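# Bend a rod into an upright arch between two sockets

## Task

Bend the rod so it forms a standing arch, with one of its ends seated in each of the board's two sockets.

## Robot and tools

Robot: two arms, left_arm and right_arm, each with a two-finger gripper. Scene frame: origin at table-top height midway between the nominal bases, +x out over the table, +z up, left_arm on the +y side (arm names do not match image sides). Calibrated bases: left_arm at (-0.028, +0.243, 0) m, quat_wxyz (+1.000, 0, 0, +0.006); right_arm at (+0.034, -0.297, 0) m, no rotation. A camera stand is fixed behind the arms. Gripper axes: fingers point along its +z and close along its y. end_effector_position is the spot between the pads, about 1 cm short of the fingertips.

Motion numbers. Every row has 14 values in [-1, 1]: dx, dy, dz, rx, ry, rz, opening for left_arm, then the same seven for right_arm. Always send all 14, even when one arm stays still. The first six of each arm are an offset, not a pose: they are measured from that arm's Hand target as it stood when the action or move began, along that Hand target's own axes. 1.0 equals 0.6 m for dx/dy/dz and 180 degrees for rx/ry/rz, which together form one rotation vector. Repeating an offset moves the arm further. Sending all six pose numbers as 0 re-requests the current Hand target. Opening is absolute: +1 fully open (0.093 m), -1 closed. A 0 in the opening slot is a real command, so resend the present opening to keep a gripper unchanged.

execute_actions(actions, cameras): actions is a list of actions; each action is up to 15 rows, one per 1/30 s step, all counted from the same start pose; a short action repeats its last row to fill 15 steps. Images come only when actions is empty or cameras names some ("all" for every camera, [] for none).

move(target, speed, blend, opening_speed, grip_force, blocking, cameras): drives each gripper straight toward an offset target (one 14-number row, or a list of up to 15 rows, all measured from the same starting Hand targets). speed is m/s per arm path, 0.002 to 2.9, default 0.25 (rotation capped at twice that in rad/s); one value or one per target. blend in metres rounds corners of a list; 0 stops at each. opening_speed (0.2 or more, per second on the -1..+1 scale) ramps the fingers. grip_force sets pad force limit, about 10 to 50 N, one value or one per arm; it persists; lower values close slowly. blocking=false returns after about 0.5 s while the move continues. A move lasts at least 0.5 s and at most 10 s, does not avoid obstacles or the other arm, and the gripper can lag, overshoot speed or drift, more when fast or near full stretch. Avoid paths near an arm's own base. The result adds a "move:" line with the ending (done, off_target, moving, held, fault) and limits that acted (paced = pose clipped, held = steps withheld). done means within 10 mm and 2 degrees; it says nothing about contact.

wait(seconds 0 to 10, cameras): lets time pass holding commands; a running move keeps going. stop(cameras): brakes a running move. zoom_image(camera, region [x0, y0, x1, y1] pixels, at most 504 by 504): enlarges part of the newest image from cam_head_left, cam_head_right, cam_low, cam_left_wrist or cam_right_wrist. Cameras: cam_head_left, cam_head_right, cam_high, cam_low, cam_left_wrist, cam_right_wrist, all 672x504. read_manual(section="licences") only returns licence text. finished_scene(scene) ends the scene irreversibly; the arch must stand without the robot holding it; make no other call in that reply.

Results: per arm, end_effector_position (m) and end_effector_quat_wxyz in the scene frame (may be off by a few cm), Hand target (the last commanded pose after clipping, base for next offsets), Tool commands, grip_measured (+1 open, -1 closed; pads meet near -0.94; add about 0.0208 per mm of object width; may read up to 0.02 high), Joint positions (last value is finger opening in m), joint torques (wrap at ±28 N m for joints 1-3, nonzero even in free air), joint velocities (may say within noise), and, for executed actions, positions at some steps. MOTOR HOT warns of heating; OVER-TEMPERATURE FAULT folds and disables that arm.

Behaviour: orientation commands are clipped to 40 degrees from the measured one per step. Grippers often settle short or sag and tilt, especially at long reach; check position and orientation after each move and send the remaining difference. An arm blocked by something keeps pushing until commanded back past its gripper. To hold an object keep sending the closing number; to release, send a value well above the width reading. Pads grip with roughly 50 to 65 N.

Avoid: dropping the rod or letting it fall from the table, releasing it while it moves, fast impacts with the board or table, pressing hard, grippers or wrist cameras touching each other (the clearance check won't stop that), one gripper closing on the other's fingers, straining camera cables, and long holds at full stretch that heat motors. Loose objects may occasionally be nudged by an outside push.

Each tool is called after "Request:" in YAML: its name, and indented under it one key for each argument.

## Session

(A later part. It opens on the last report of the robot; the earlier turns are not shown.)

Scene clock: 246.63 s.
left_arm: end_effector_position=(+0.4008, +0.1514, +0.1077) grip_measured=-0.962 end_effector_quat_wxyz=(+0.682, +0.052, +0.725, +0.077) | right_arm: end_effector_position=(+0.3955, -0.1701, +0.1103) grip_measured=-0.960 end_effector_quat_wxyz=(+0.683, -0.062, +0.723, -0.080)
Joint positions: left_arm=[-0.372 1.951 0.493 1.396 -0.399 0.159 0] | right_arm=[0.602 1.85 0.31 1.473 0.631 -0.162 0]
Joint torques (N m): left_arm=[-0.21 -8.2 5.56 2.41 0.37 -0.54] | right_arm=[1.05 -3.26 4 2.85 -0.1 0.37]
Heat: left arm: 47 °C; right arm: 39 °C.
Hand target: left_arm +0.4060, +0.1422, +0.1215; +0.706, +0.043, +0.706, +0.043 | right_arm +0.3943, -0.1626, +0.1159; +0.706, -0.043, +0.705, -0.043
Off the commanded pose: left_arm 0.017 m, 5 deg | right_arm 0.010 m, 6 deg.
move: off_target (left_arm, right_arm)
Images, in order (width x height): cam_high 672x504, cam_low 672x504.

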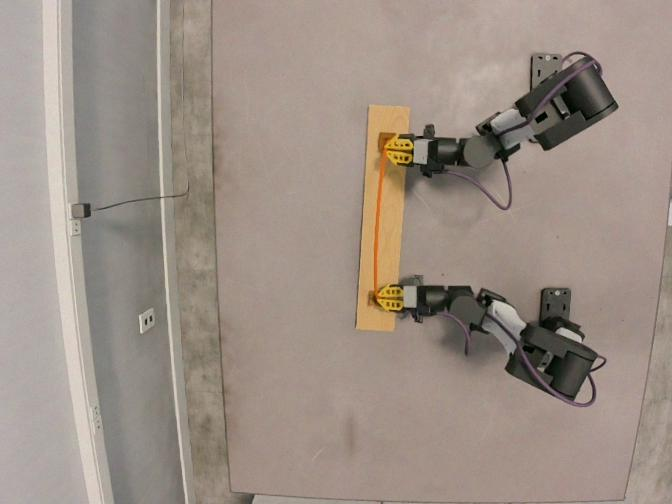

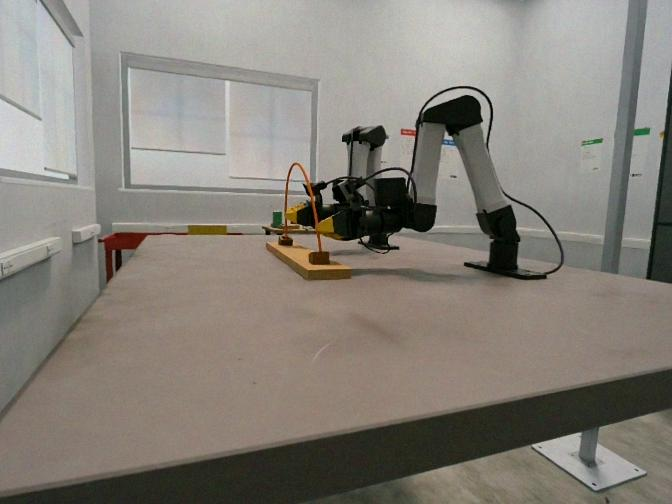

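Request:
move:
  target: [0.0248,-0.003,0,0,0,0,-1,0.0248,0.003,0,0,0,0,-1]
  speed: 0.1
  cameras: ["cam_low","cam_high"]

Request:
zoom_image:
  camera: "cam_low"
  region: [260, 190, 350, 280]

Request:
zoom_image:
  camera: "cam_high"
  region: [360, 110, 440, 190]

Request:
zoom_image:
  camera: "cam_high"
  region: [350, 260, 430, 340]

Scene clock: 251.97 s.
left_arm: end_effector_position=(+0.4064, +0.1493, +0.1049) grip_measured=-0.962 end_effector_quat_wxyz=(+0.686, +0.050, +0.722, +0.075) | right_arm: end_effector_position=(+0.4005, -0.1671, +0.1073) grip_measured=-0.960 end_effector_quat_wxyz=(+0.683, -0.061, +0.724, -0.081)
Joint positions: left_arm=[-0.372 1.989 0.517 1.42 -0.399 0.159 0] | right_arm=[0.603 1.88 0.335 1.477 0.636 -0.162 0]
Joint torques (N m): left_arm=[-0.25 -5.05 3.19 2.76 0.36 -0.56] | right_arm=[1.1 -1.46 1.87 2.96 -0.12 0.56]
Heat: left arm: 46 °C; right arm: 42 °C.
Hand target: left_arm +0.4060, +0.1422, +0.1066; +0.706, +0.043, +0.706, +0.043 | right_arm +0.3943, -0.1626, +0.1009; +0.706, -0.043, +0.705, -0.043
Off the commanded pose: left_arm 0.007 m, 5 deg | right_arm 0.010 m, 6 deg.
joint sent to its limit (right arm) — joint 4 (wrist pitch), upper limit. The joint targets still meet the commanded pose.
move: off_target (left_arm, right_arm)
Images, in order (width x height): cam_high 672x504, cam_low 672x504.

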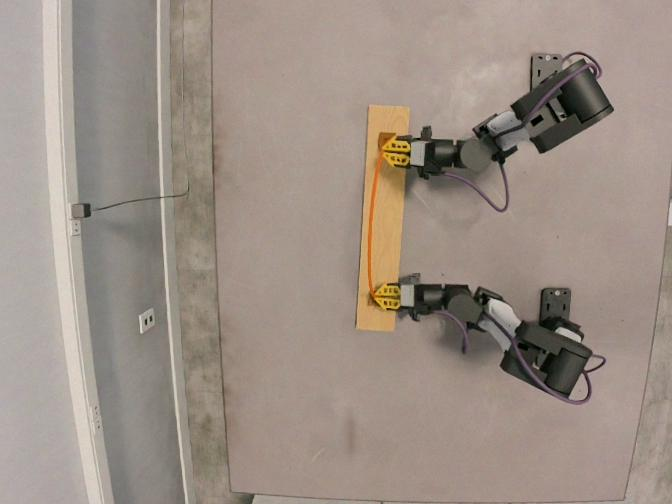

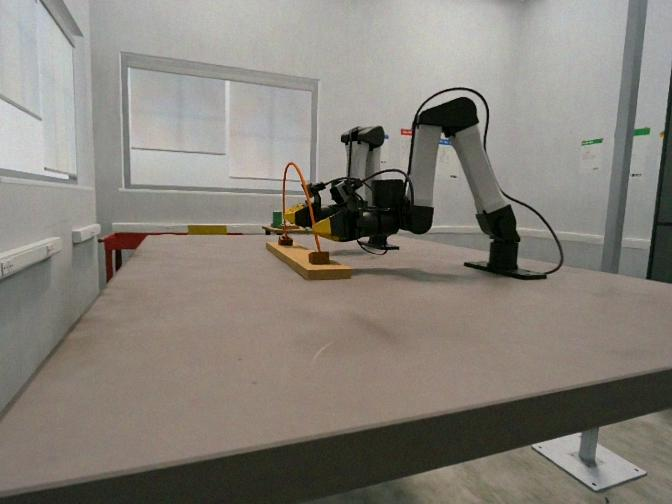

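Scaled by 5.600 from the camera's 672x504 image, which has a finer 960x720 frame.

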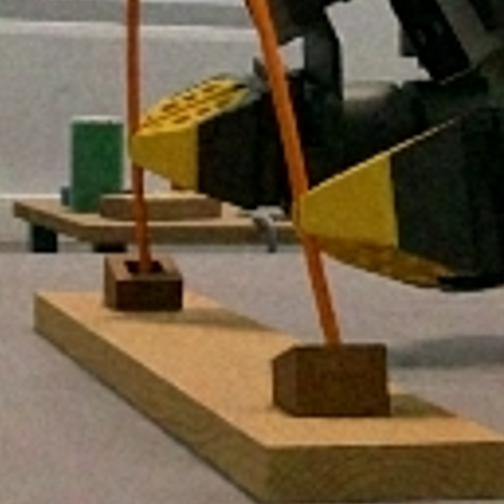

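Scaled by 6.300 from the camera's 672x504 image, which has a finer 960x720 frame.

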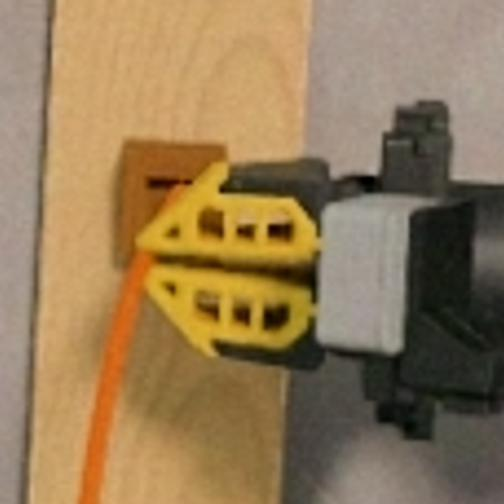

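Scaled by 6.300 from the camera's 672x504 image, which has a finer 960x720 frame.

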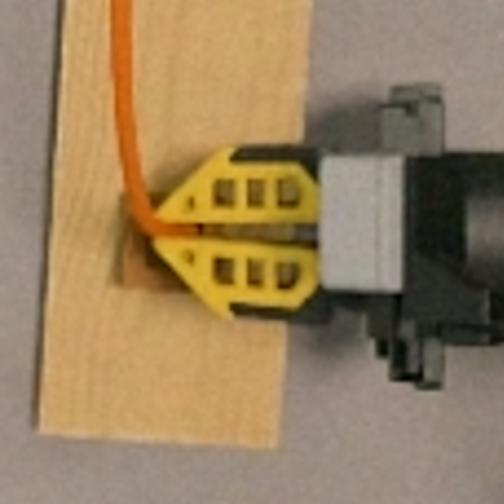

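Request:
move:
  target: [-0.007,0.001,-0.02,0,0,0,-1,-0.012,-0.001,-0.012,0,0,0,-1]
  speed: 0.1
  cameras: ["cam_low","cam_high"]

Request:
zoom_image:
  camera: "cam_low"
  region: [260, 150, 390, 280]

Request:
zoom_image:
  camera: "cam_high"
  region: [350, 100, 450, 340]

Scene clock: 259.43 s.
left_arm: end_effector_position=(+0.4017, +0.1504, +0.1055) grip_measured=-0.962 end_effector_quat_wxyz=(+0.685, +0.051, +0.723, +0.075) | right_arm: end_effector_position=(+0.3959, -0.1665, +0.1080) grip_measured=-0.960 end_effector_quat_wxyz=(+0.682, -0.059, +0.724, -0.083)
Joint positions: left_arm=[-0.374 1.973 0.497 1.42 -0.4 0.158 0] | right_arm=[0.619 1.87 0.323 1.477 0.657 -0.161 0]
Joint torques (N m): left_arm=[-1.25 -7.36 0.64 2.79 0.25 -0.57] | right_arm=[1.36 -3.96 0.84 2.94 -0.15 0.48]
Heat: left arm: 47 °C; right arm: 44 °C.
Hand target: left_arm +0.3939, +0.1423, +0.1108; +0.706, +0.043, +0.706, +0.043 | right_arm +0.3871, -0.1625, +0.1082; +0.707, -0.043, +0.705, -0.043
Off the commanded pose: left_arm 0.012 m, 5 deg | right_arm 0.010 m, 6 deg.
joint sent to its limit (right arm) — joint 4 (wrist pitch), upper limit. The joint targets still meet the commanded pose.
move: off_target (left_arm, right_arm)
Images, in order (width x height): cam_high 672x504, cam_low 672x504.

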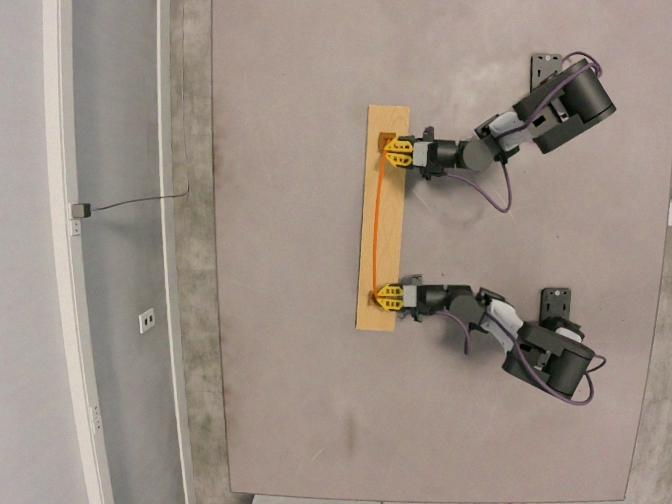

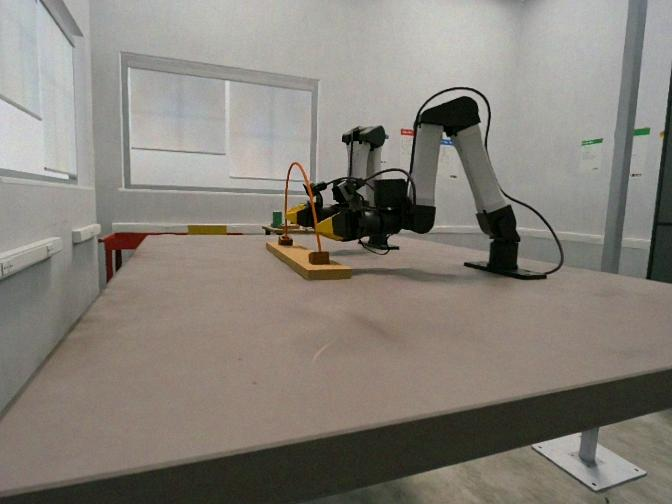

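Scaled by 3.877 from the camera's 672x504 image, which has a finer 960x720 frame.

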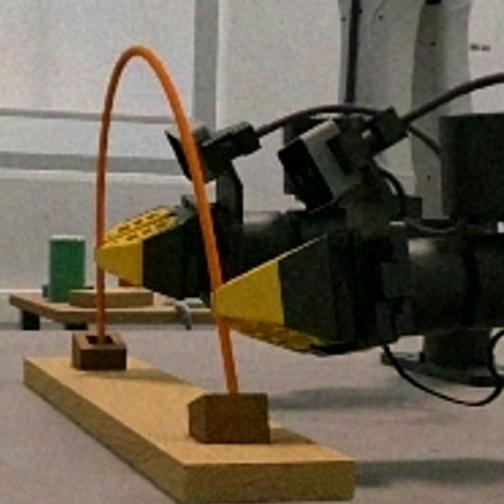

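Scaled by 2.100 from the camera's 672x504 image, which has a finer 960x720 frame.

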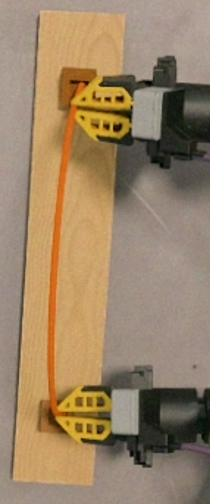

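Request:
move:
  target: [0,0,0,0,0,0,-0.3,0,0,0,0,0,0,-0.3]
  opening_speed: 0.3
  cameras: ["cam_low","cam_high"]

Request:
zoom_image:
  camera: "cam_low"
  region: [260, 150, 390, 280]

Request:
zoom_image:
  camera: "cam_high"
  region: [350, 100, 450, 340]

Scene clock: 265.93 s.
left_arm: end_effector_position=(+0.3946, +0.1463, +0.0912) grip_measured=-0.302 end_effector_quat_wxyz=(+0.671, +0.054, +0.737, +0.060) | right_arm: end_effector_position=(+0.3883, -0.1675, +0.0933) grip_measured=-0.302 end_effector_quat_wxyz=(+0.669, -0.058, +0.738, -0.073)
Joint positions: left_arm=[-0.383 1.986 0.472 1.415 -0.385 0.125 0.031] | right_arm=[0.627 1.887 0.294 1.472 0.653 -0.114 0.031]
Joint torques (N m): left_arm=[-0.53 -8.09 2.69 2.93 0.05 -0.21] | right_arm=[0.59 -5.48 3.17 3 -0.06 0.03]
Heat: left arm: 47 °C; right arm: 46 °C.
Hand target: left_arm +0.3940, +0.1422, +0.1108; +0.706, +0.043, +0.706, +0.043 | right_arm +0.3871, -0.1624, +0.1082; +0.707, -0.043, +0.705, -0.043
Off the commanded pose: left_arm 0.020 m, 6 deg | right_arm 0.016 m, 7 deg.
joint sent to its limit (right arm) — joint 4 (wrist pitch), upper limit. The joint targets still meet the commanded pose.
move: off_target (left_arm, right_arm)
Images, in order (width x height): cam_high 672x504, cam_low 672x504.

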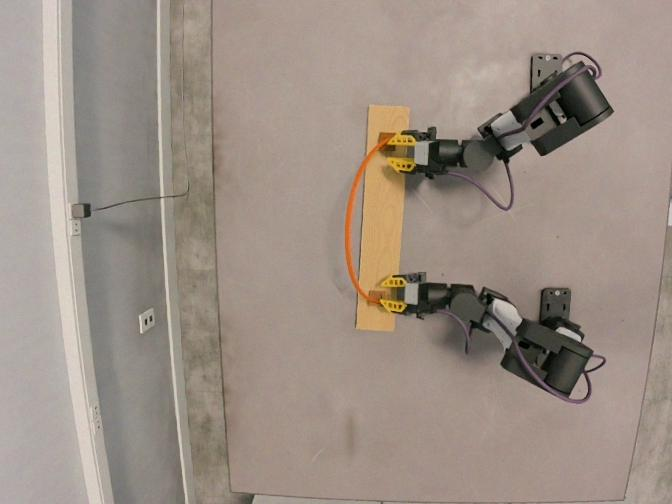

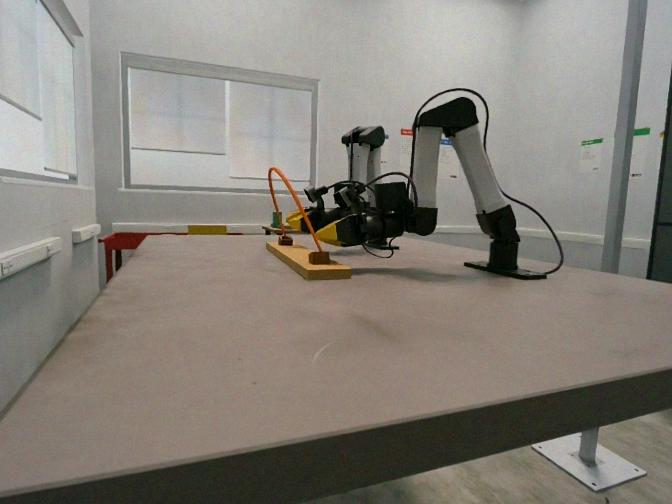

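Scaled by 3.877 from the camera's 672x504 image, which has a finer 960x720 frame.

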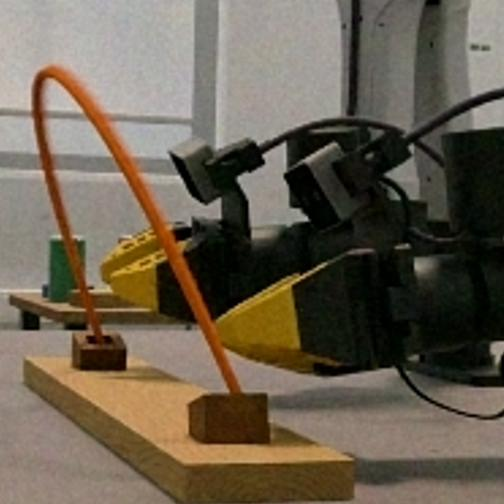

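Scaled by 2.100 from the camera's 672x504 image, which has a finer 960x720 frame.

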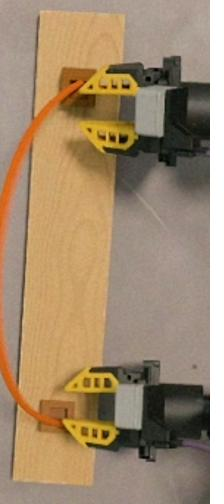

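Request:
wait:
  seconds: 1
  cameras: ["cam_low","cam_high","cam_head_left"]

Request:
zoom_image:
  camera: "cam_low"
  region: [260, 150, 390, 280]

Request:
zoom_image:
  camera: "cam_high"
  region: [350, 100, 450, 340]

Scene clock: 274.23 s.
left_arm: end_effector_position=(+0.3946, +0.1462, +0.0912) grip_measured=-0.302 end_effector_quat_wxyz=(+0.671, +0.054, +0.737, +0.060) | right_arm: end_effector_position=(+0.3883, -0.1675, +0.0933) grip_measured=-0.302 end_effector_quat_wxyz=(+0.669, -0.058, +0.738, -0.073)
Joint positions: left_arm=[-0.383 1.986 0.472 1.415 -0.385 0.124 0.031] | right_arm=[0.627 1.887 0.294 1.472 0.653 -0.114 0.031]
Joint torques (N m): left_arm=[-0.53 -8.09 2.7 2.93 0.1 -0.2] | right_arm=[0.59 -5.49 3.19 3 -0.05 0.03]
Heat: left arm: 50 °C; right arm: 48 °C.
Hand target: left_arm +0.3940, +0.1422, +0.1108; +0.706, +0.043, +0.706, +0.043 | right_arm +0.3871, -0.1623, +0.1082; +0.707, -0.043, +0.705, -0.043
Tool commands: left_gripper/opening=-0.3 right_gripper/opening=-0.3
Off the commanded pose: left_arm 0.020 m, 6 deg | right_arm 0.016 m, 7 deg.
wait: 1.00 s; at rest from the start
Images, in order (width x height): cam_head_left 672x504, cam_high 672x504, cam_low 672x504.

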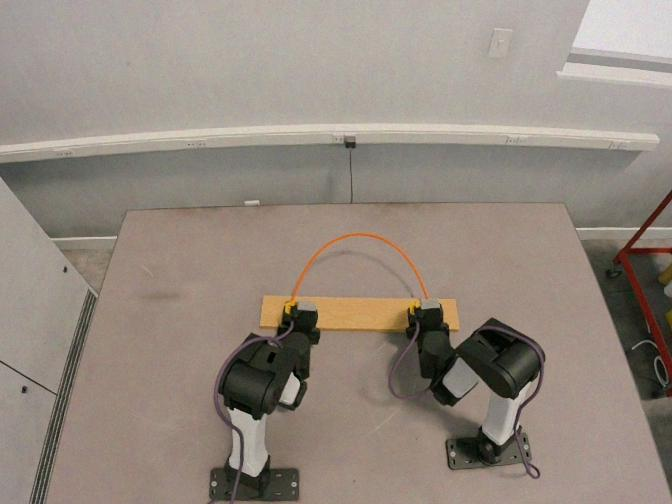

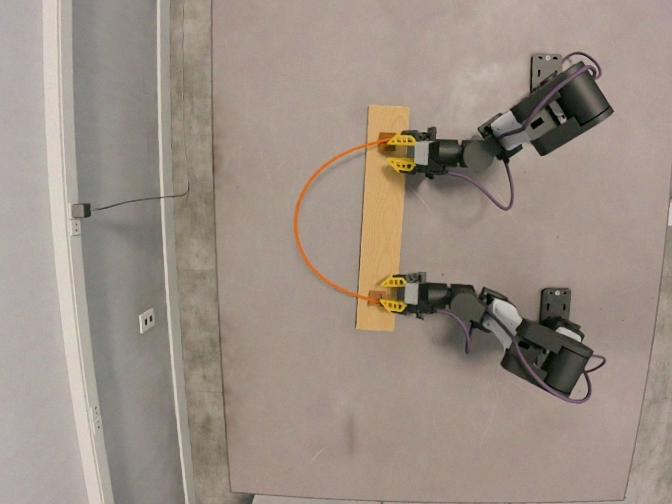

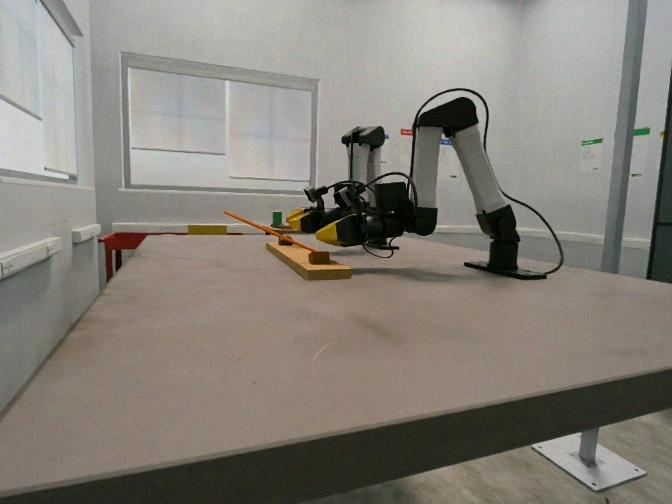

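Scaled by 3.877 from the camera's 672x504 image, which has a finer 960x720 frame.

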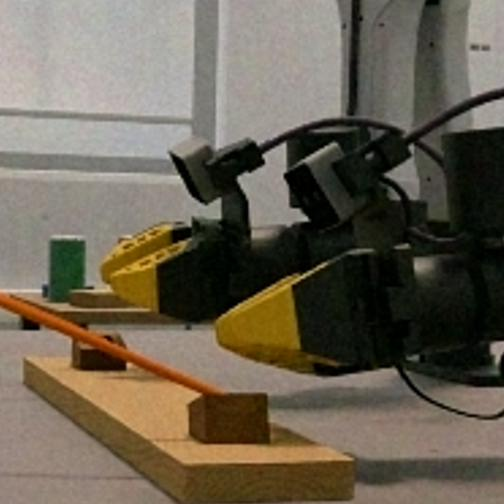

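Scaled by 2.100 from the camera's 672x504 image, which has a finer 960x720 frame.

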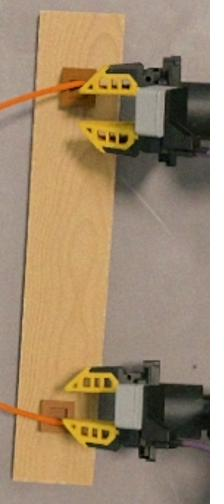

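Request:
move:
  target:
    - [-0.02,0,-0.1,0,0,0,0,-0.02,0,-0.1,0,0,0,0]
    - [-0.149,0.018,-0.1,0,0.278,0,0.3,-0.149,-0.018,-0.1,0,0.278,0,0.3]
  blend: 0.01
  cameras: ["all"]

Request:
zoom_image:
  camera: "cam_low"
  region: [220, 190, 350, 290]

Request:
zoom_image:
  camera: "cam_left_wrist"
  region: [200, 200, 500, 400]

Request:
zoom_image:
  camera: "cam_right_wrist"
  region: [200, 200, 500, 400]

Scene clock: 300.80 s.
left_arm: end_effector_position=(+0.3271, +0.1439, +0.1902) grip_measured=+0.298 end_effector_quat_wxyz=(+0.330, +0.030, +0.941, +0.066) | right_arm: end_effector_position=(+0.3253, -0.1640, +0.1954) grip_measured=+0.298 end_effector_quat_wxyz=(+0.348, -0.026, +0.935, -0.063)
Joint positions: left_arm=[-0.449 1.428 1.216 -0.764 -0.368 -0.26 0.06] | right_arm=[0.694 1.287 1.12 -0.873 0.517 0.494 0.06]
Joint torques (N m): left_arm=[0.55 -6.58 10.55 1.31 -0.05 -0.24] | right_arm=[-0.66 -3.6 10.5 1.11 0.25 0.01]
Heat: left arm: 53 °C; right arm: 49 °C.
Hand target: left_arm +0.3339, +0.1422, +0.2008; +0.341, +0.020, +0.938, +0.057 | right_arm +0.3269, -0.1622, +0.1980; +0.342, -0.021, +0.938, -0.057
Off the commanded pose: left_arm 0.013 m, 2 deg | right_arm 0.004 m, 1 deg.
move: off_target (left_arm); target 2's new opening was sent with left_arm's hand 0.013 m and 2 deg from that target

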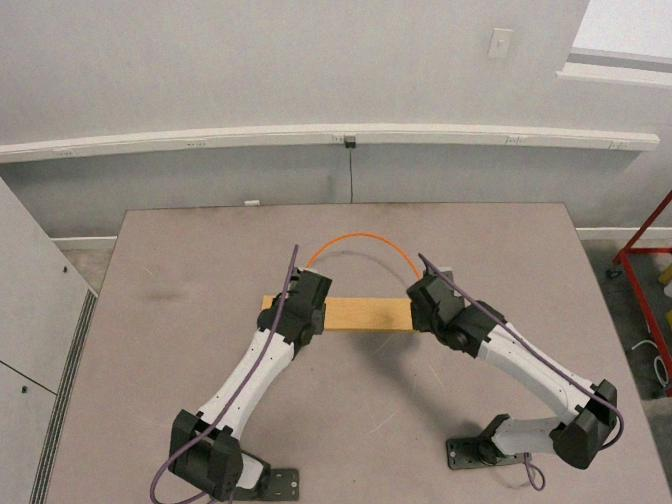

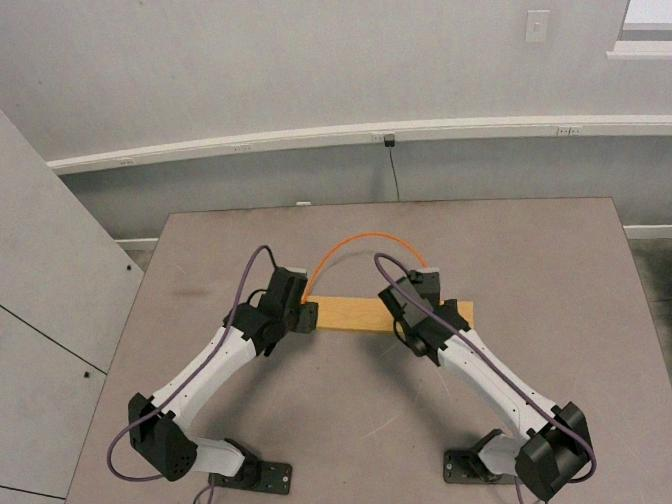

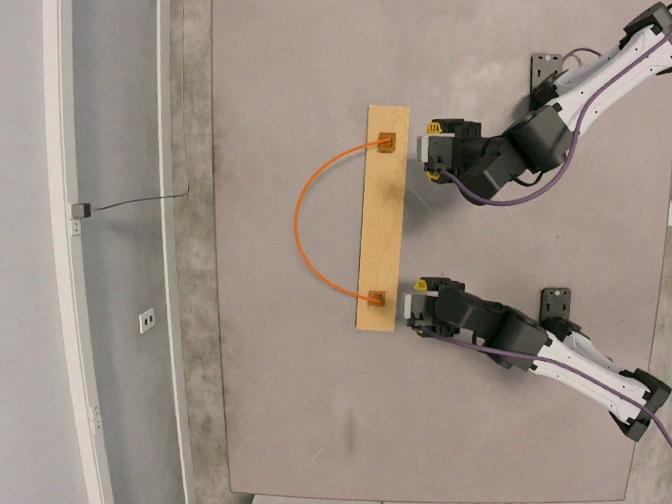

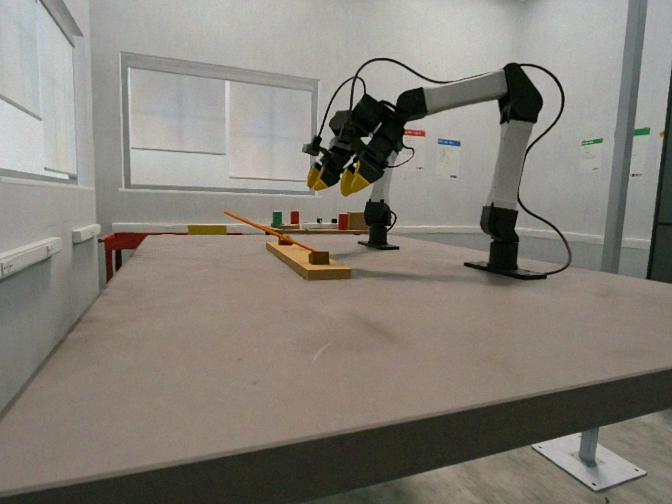

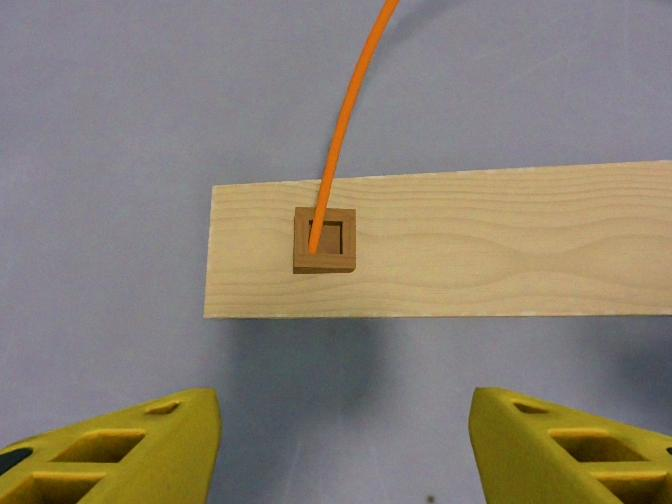

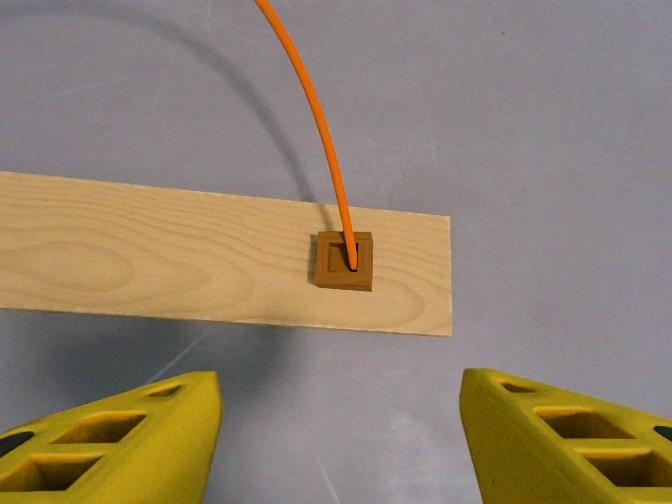

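Scaled by 3.877 from the camera's 672x504 image, which has a finer 960x720 frame.

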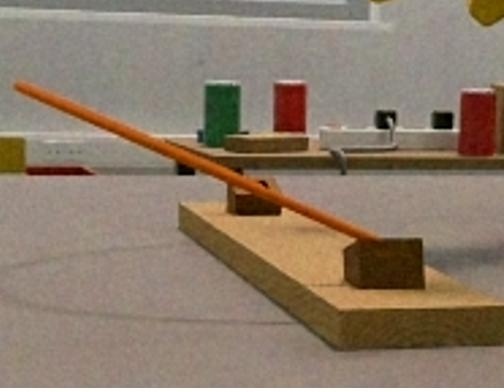

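Scaled by 1.680 from the camera's 672x504 image, which has a finer 960x720 frame.

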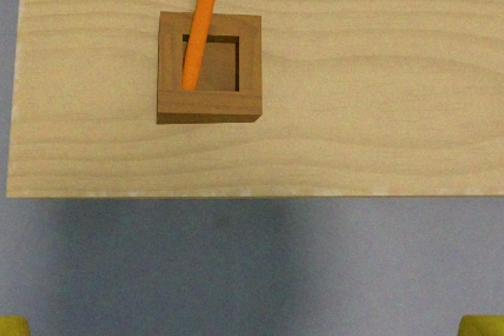

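Scaled by 1.680 from the camera's 672x504 image, which has a finer 960x720 frame.

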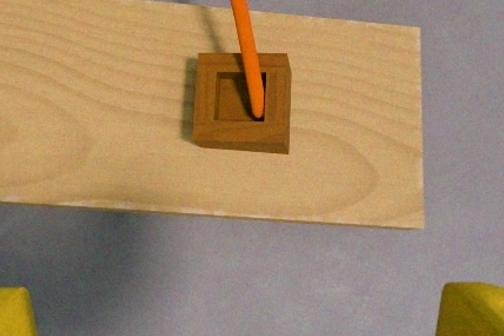

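Request:
move:
  target: [-0.0613,-0.001,0.2067,0,0.083,0,0,-0.0587,0.0097,0.2077,0,0.083,0,0]
  cameras: ["cam_low","cam_left_wrist","cam_right_wrist"]

Request:
zoom_image:
  camera: "cam_low"
  region: [220, 190, 350, 290]

Scene clock: 316.23 s.
left_arm: end_effector_position=(+0.4352, +0.1526, +0.1210) grip_measured=+0.002 end_effector_quat_wxyz=(+0.206, +0.012, +0.976, +0.066) | right_arm: end_effector_position=(+0.4326, -0.1679, +0.1245) grip_measured=+0.002 end_effector_quat_wxyz=(+0.224, -0.008, +0.972, -0.064)
Joint positions: left_arm=[-0.287 2.009 1.73 -0.919 -0.231 -0.206 0.045] | right_arm=[0.433 1.8 1.453 -0.853 0.297 0.36 0.045]
Joint torques (N m): left_arm=[0.14 -12.36 9.96 0.91 -0.02 -0.07] | right_arm=[-0.24 -9.06 10.1 0.89 0.13 -0.19]
Heat: left arm: 48 °C; right arm: 42 °C.
Hand target: left_arm +0.4418, +0.1502, +0.1298; +0.216, +0.013, +0.974, +0.059 | right_arm +0.4341, -0.1653, +0.1252; +0.217, -0.013, +0.974, -0.059
Off the commanded pose: left_arm 0.011 m, 2 deg | right_arm 0.003 m, 1 deg.
move: off_target (left_arm)
Images, in order (width x height): cam_low 672x504, cam_left_wrist 672x504, cam_right_wrist 672x504.

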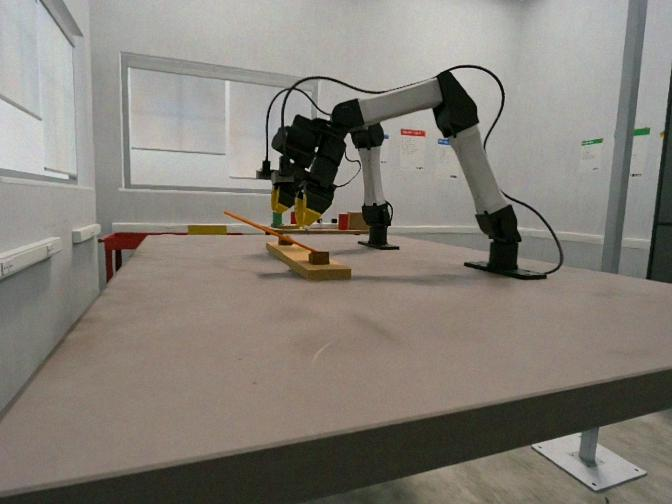

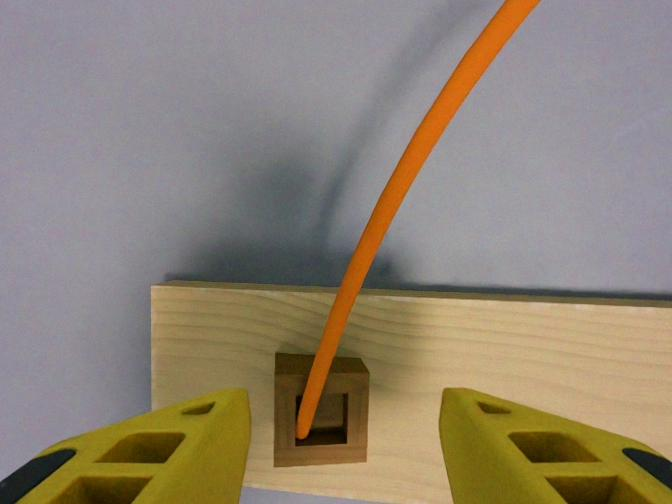

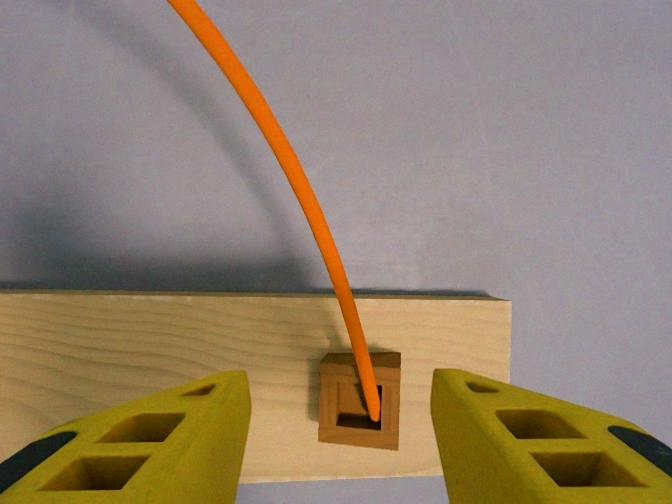

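Scaled by 3.877 from the camera's 672x504 image, which has a finer 960x720 frame.

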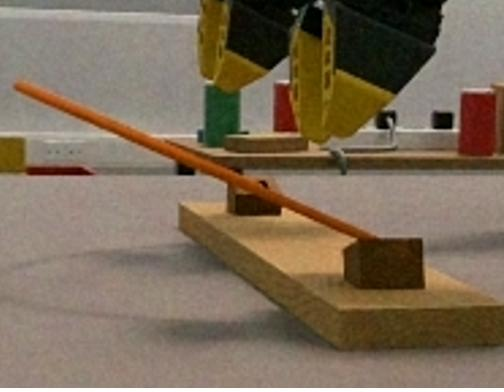

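Request:
move:
  target:
    - [0,0,0.1,0,0,0.067,0,0,0,0.103,0,0,-0.067,0]
    - [0,0,0.1,0,0,0.067,-1,0,0,0.103,0,0,-0.067,-1]
  opening_speed: 0.5
  cameras: ["cam_low","cam_high","cam_left_wrist","cam_right_wrist"]

Request:
zoom_image:
  camera: "cam_low"
  region: [220, 190, 350, 290]

Scene clock: 331.07 s.
left_arm: end_effector_position=(+0.4651, +0.1575, +0.0781) grip_measured=-0.960 end_effector_quat_wxyz=(+0.204, +0.124, +0.967, +0.088) | right_arm: end_effector_position=(+0.4597, -0.1724, +0.0779) grip_measured=-0.972 end_effector_quat_wxyz=(+0.215, -0.112, +0.966, -0.087)
Joint positions: left_arm=[-0.257 2.124 1.725 -0.777 -0.218 0.055 0] | right_arm=[0.392 1.918 1.417 -0.691 0.28 0.106 0]
Joint torques (N m): left_arm=[0.17 -13.44 6.05 1.18 0.03 -0.32] | right_arm=[-0.54 -10.17 6.76 1.24 0.12 -0.18]
Heat: left arm: 45 °C; right arm: 39 °C.
Hand target: left_arm +0.4671, +0.1567, +0.0758; +0.209, +0.115, +0.968, +0.081 | right_arm +0.4604, -0.1721, +0.0697; +0.210, -0.115, +0.968, -0.082
Off the commanded pose: left_arm 0.003 m, 1 deg | right_arm 0.008 m, 1 deg.
move: done
Images, in order (width x height): cam_high 672x504, cam_low 672x504, cam_left_wrist 672x504, cam_right_wrist 672x504.

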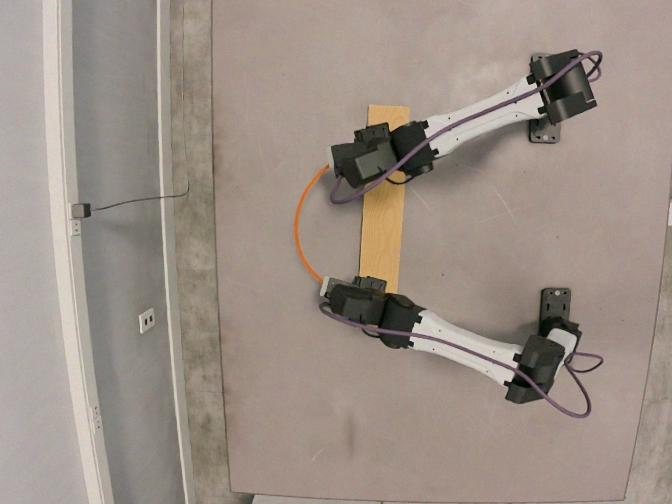

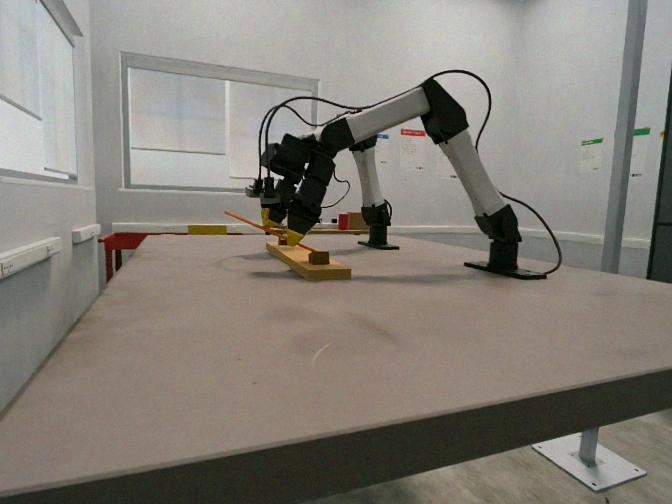

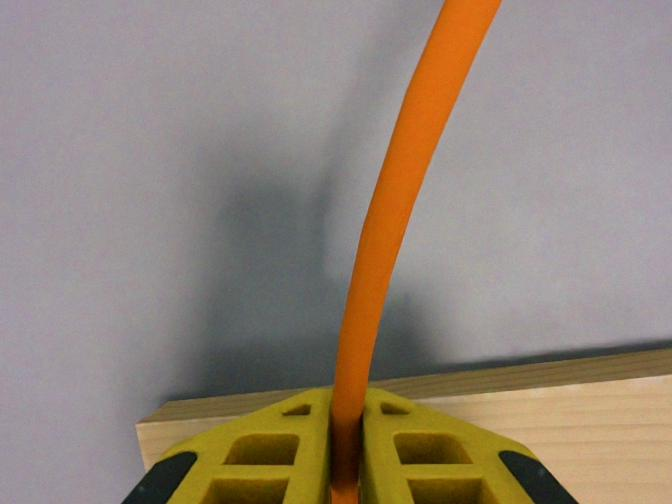

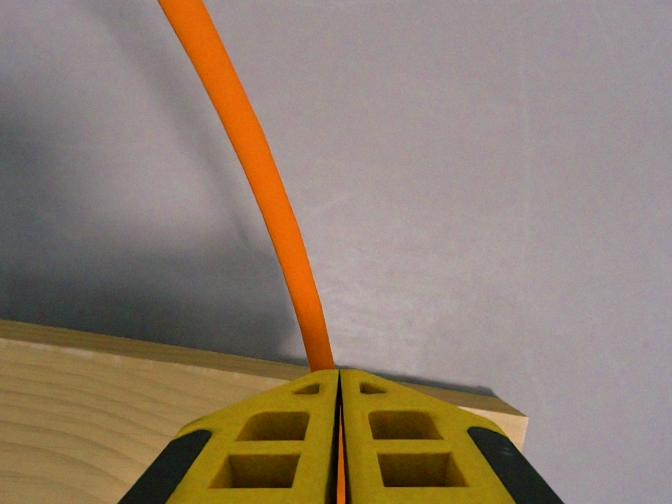

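Scaled by 3.877 from the camera's 672x504 image, which has a finer 960x720 frame.

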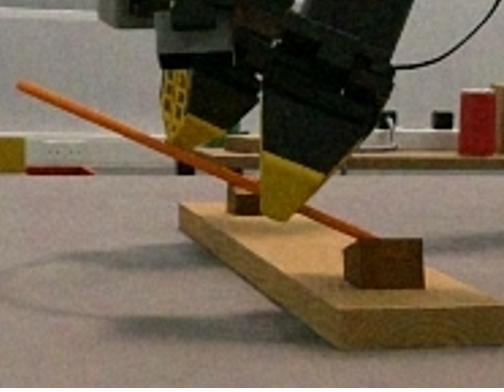

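Request:
move:
  target:
    - [0,0,0,0,0,0,-1,0,0,-0.01,0,0,0,-0.3]
    - [0,0,0,0,0,0,-1,0,0,-0.01,0,0,0,-0.3]
    - [0,0,0,0,0,0,-1,0,0,0.022,0,0,0,-0.3]
    - [0,0,0,0,0,0,-1,0,0,0.022,0,0,0,-1]
  opening_speed: 0.5
  cameras: ["cam_low","cam_high","cam_left_wrist","cam_right_wrist"]

Request:
zoom_image:
  camera: "cam_low"
  region: [220, 190, 350, 290]

Scene clock: 339.43 s.
left_arm: end_effector_position=(+0.4651, +0.1575, +0.0781) grip_measured=-0.962 end_effector_quat_wxyz=(+0.204, +0.126, +0.967, +0.088) | right_arm: end_effector_position=(+0.4661, -0.1722, +0.0695) grip_measured=-0.942 end_effector_quat_wxyz=(+0.218, -0.124, +0.964, -0.086)
Joint positions: left_arm=[-0.257 2.124 1.725 -0.777 -0.218 0.06 0] | right_arm=[0.384 1.94 1.411 -0.65 0.271 0.072 0]
Joint torques (N m): left_arm=[0.18 -13.44 6.08 1.18 0.03 -0.37] | right_arm=[-0.59 -9.72 6.6 1.25 0.17 0.09]
Heat: left arm: 44 °C; right arm: 39 °C.
Hand target: left_arm +0.4671, +0.1567, +0.0758; +0.209, +0.115, +0.968, +0.081 | right_arm +0.4659, -0.1735, +0.0577; +0.210, -0.115, +0.967, -0.082
Off the commanded pose: left_arm 0.003 m, 2 deg | right_arm 0.012 m, 1 deg.
move: off_target (right_arm); target 4's new opening was sent with right_arm's hand 0.012 m and 1 deg from that target
Images, in order (width x height): cam_high 672x504, cam_low 672x504, cam_left_wrist 672x504, cam_right_wrist 672x504.

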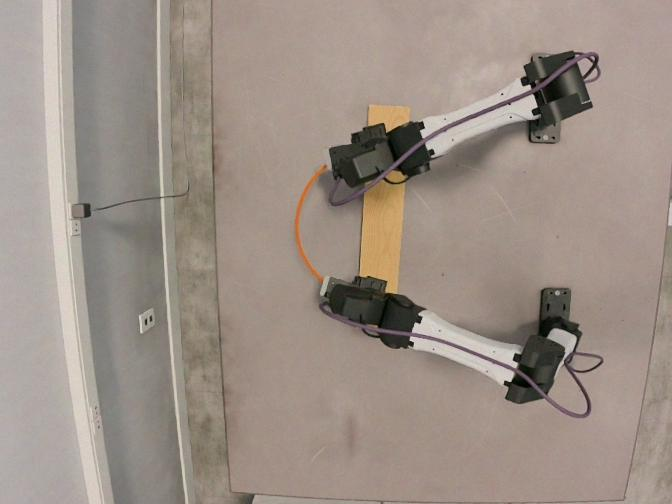

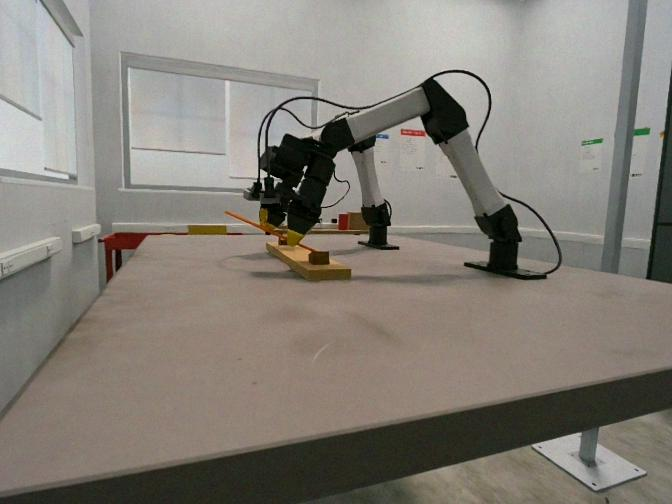

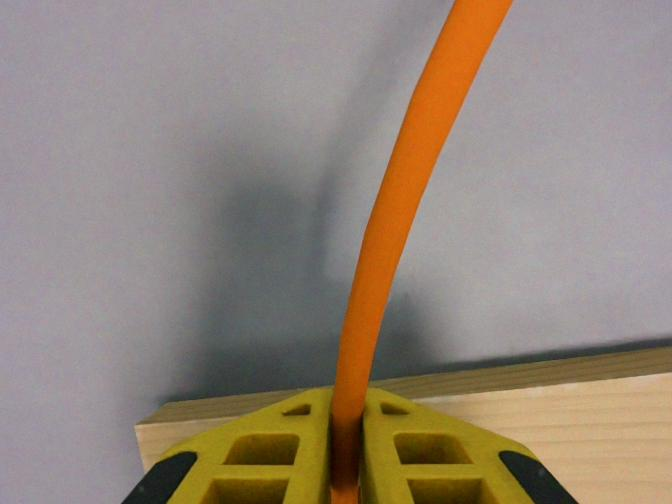

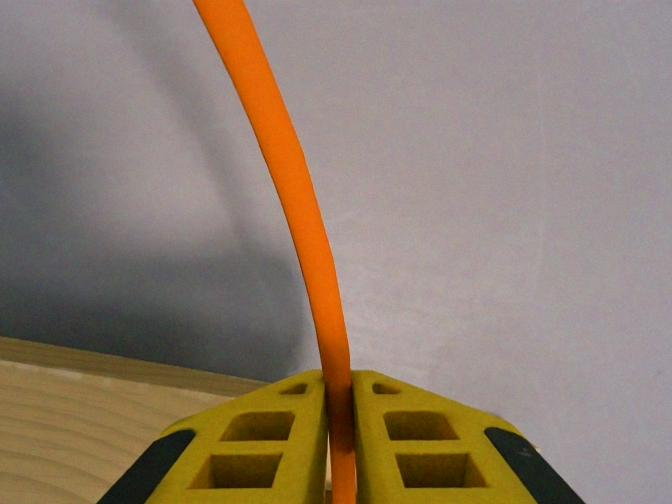

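Scaled by 3.877 from the camera's 672x504 image, which has a finer 960x720 frame.

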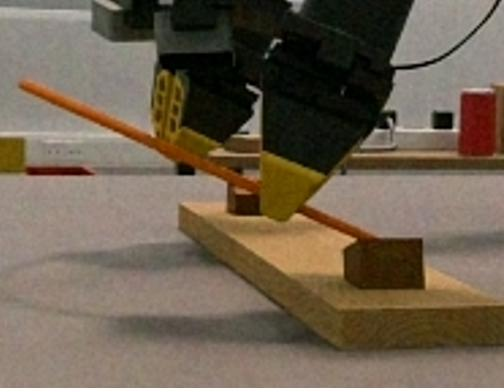

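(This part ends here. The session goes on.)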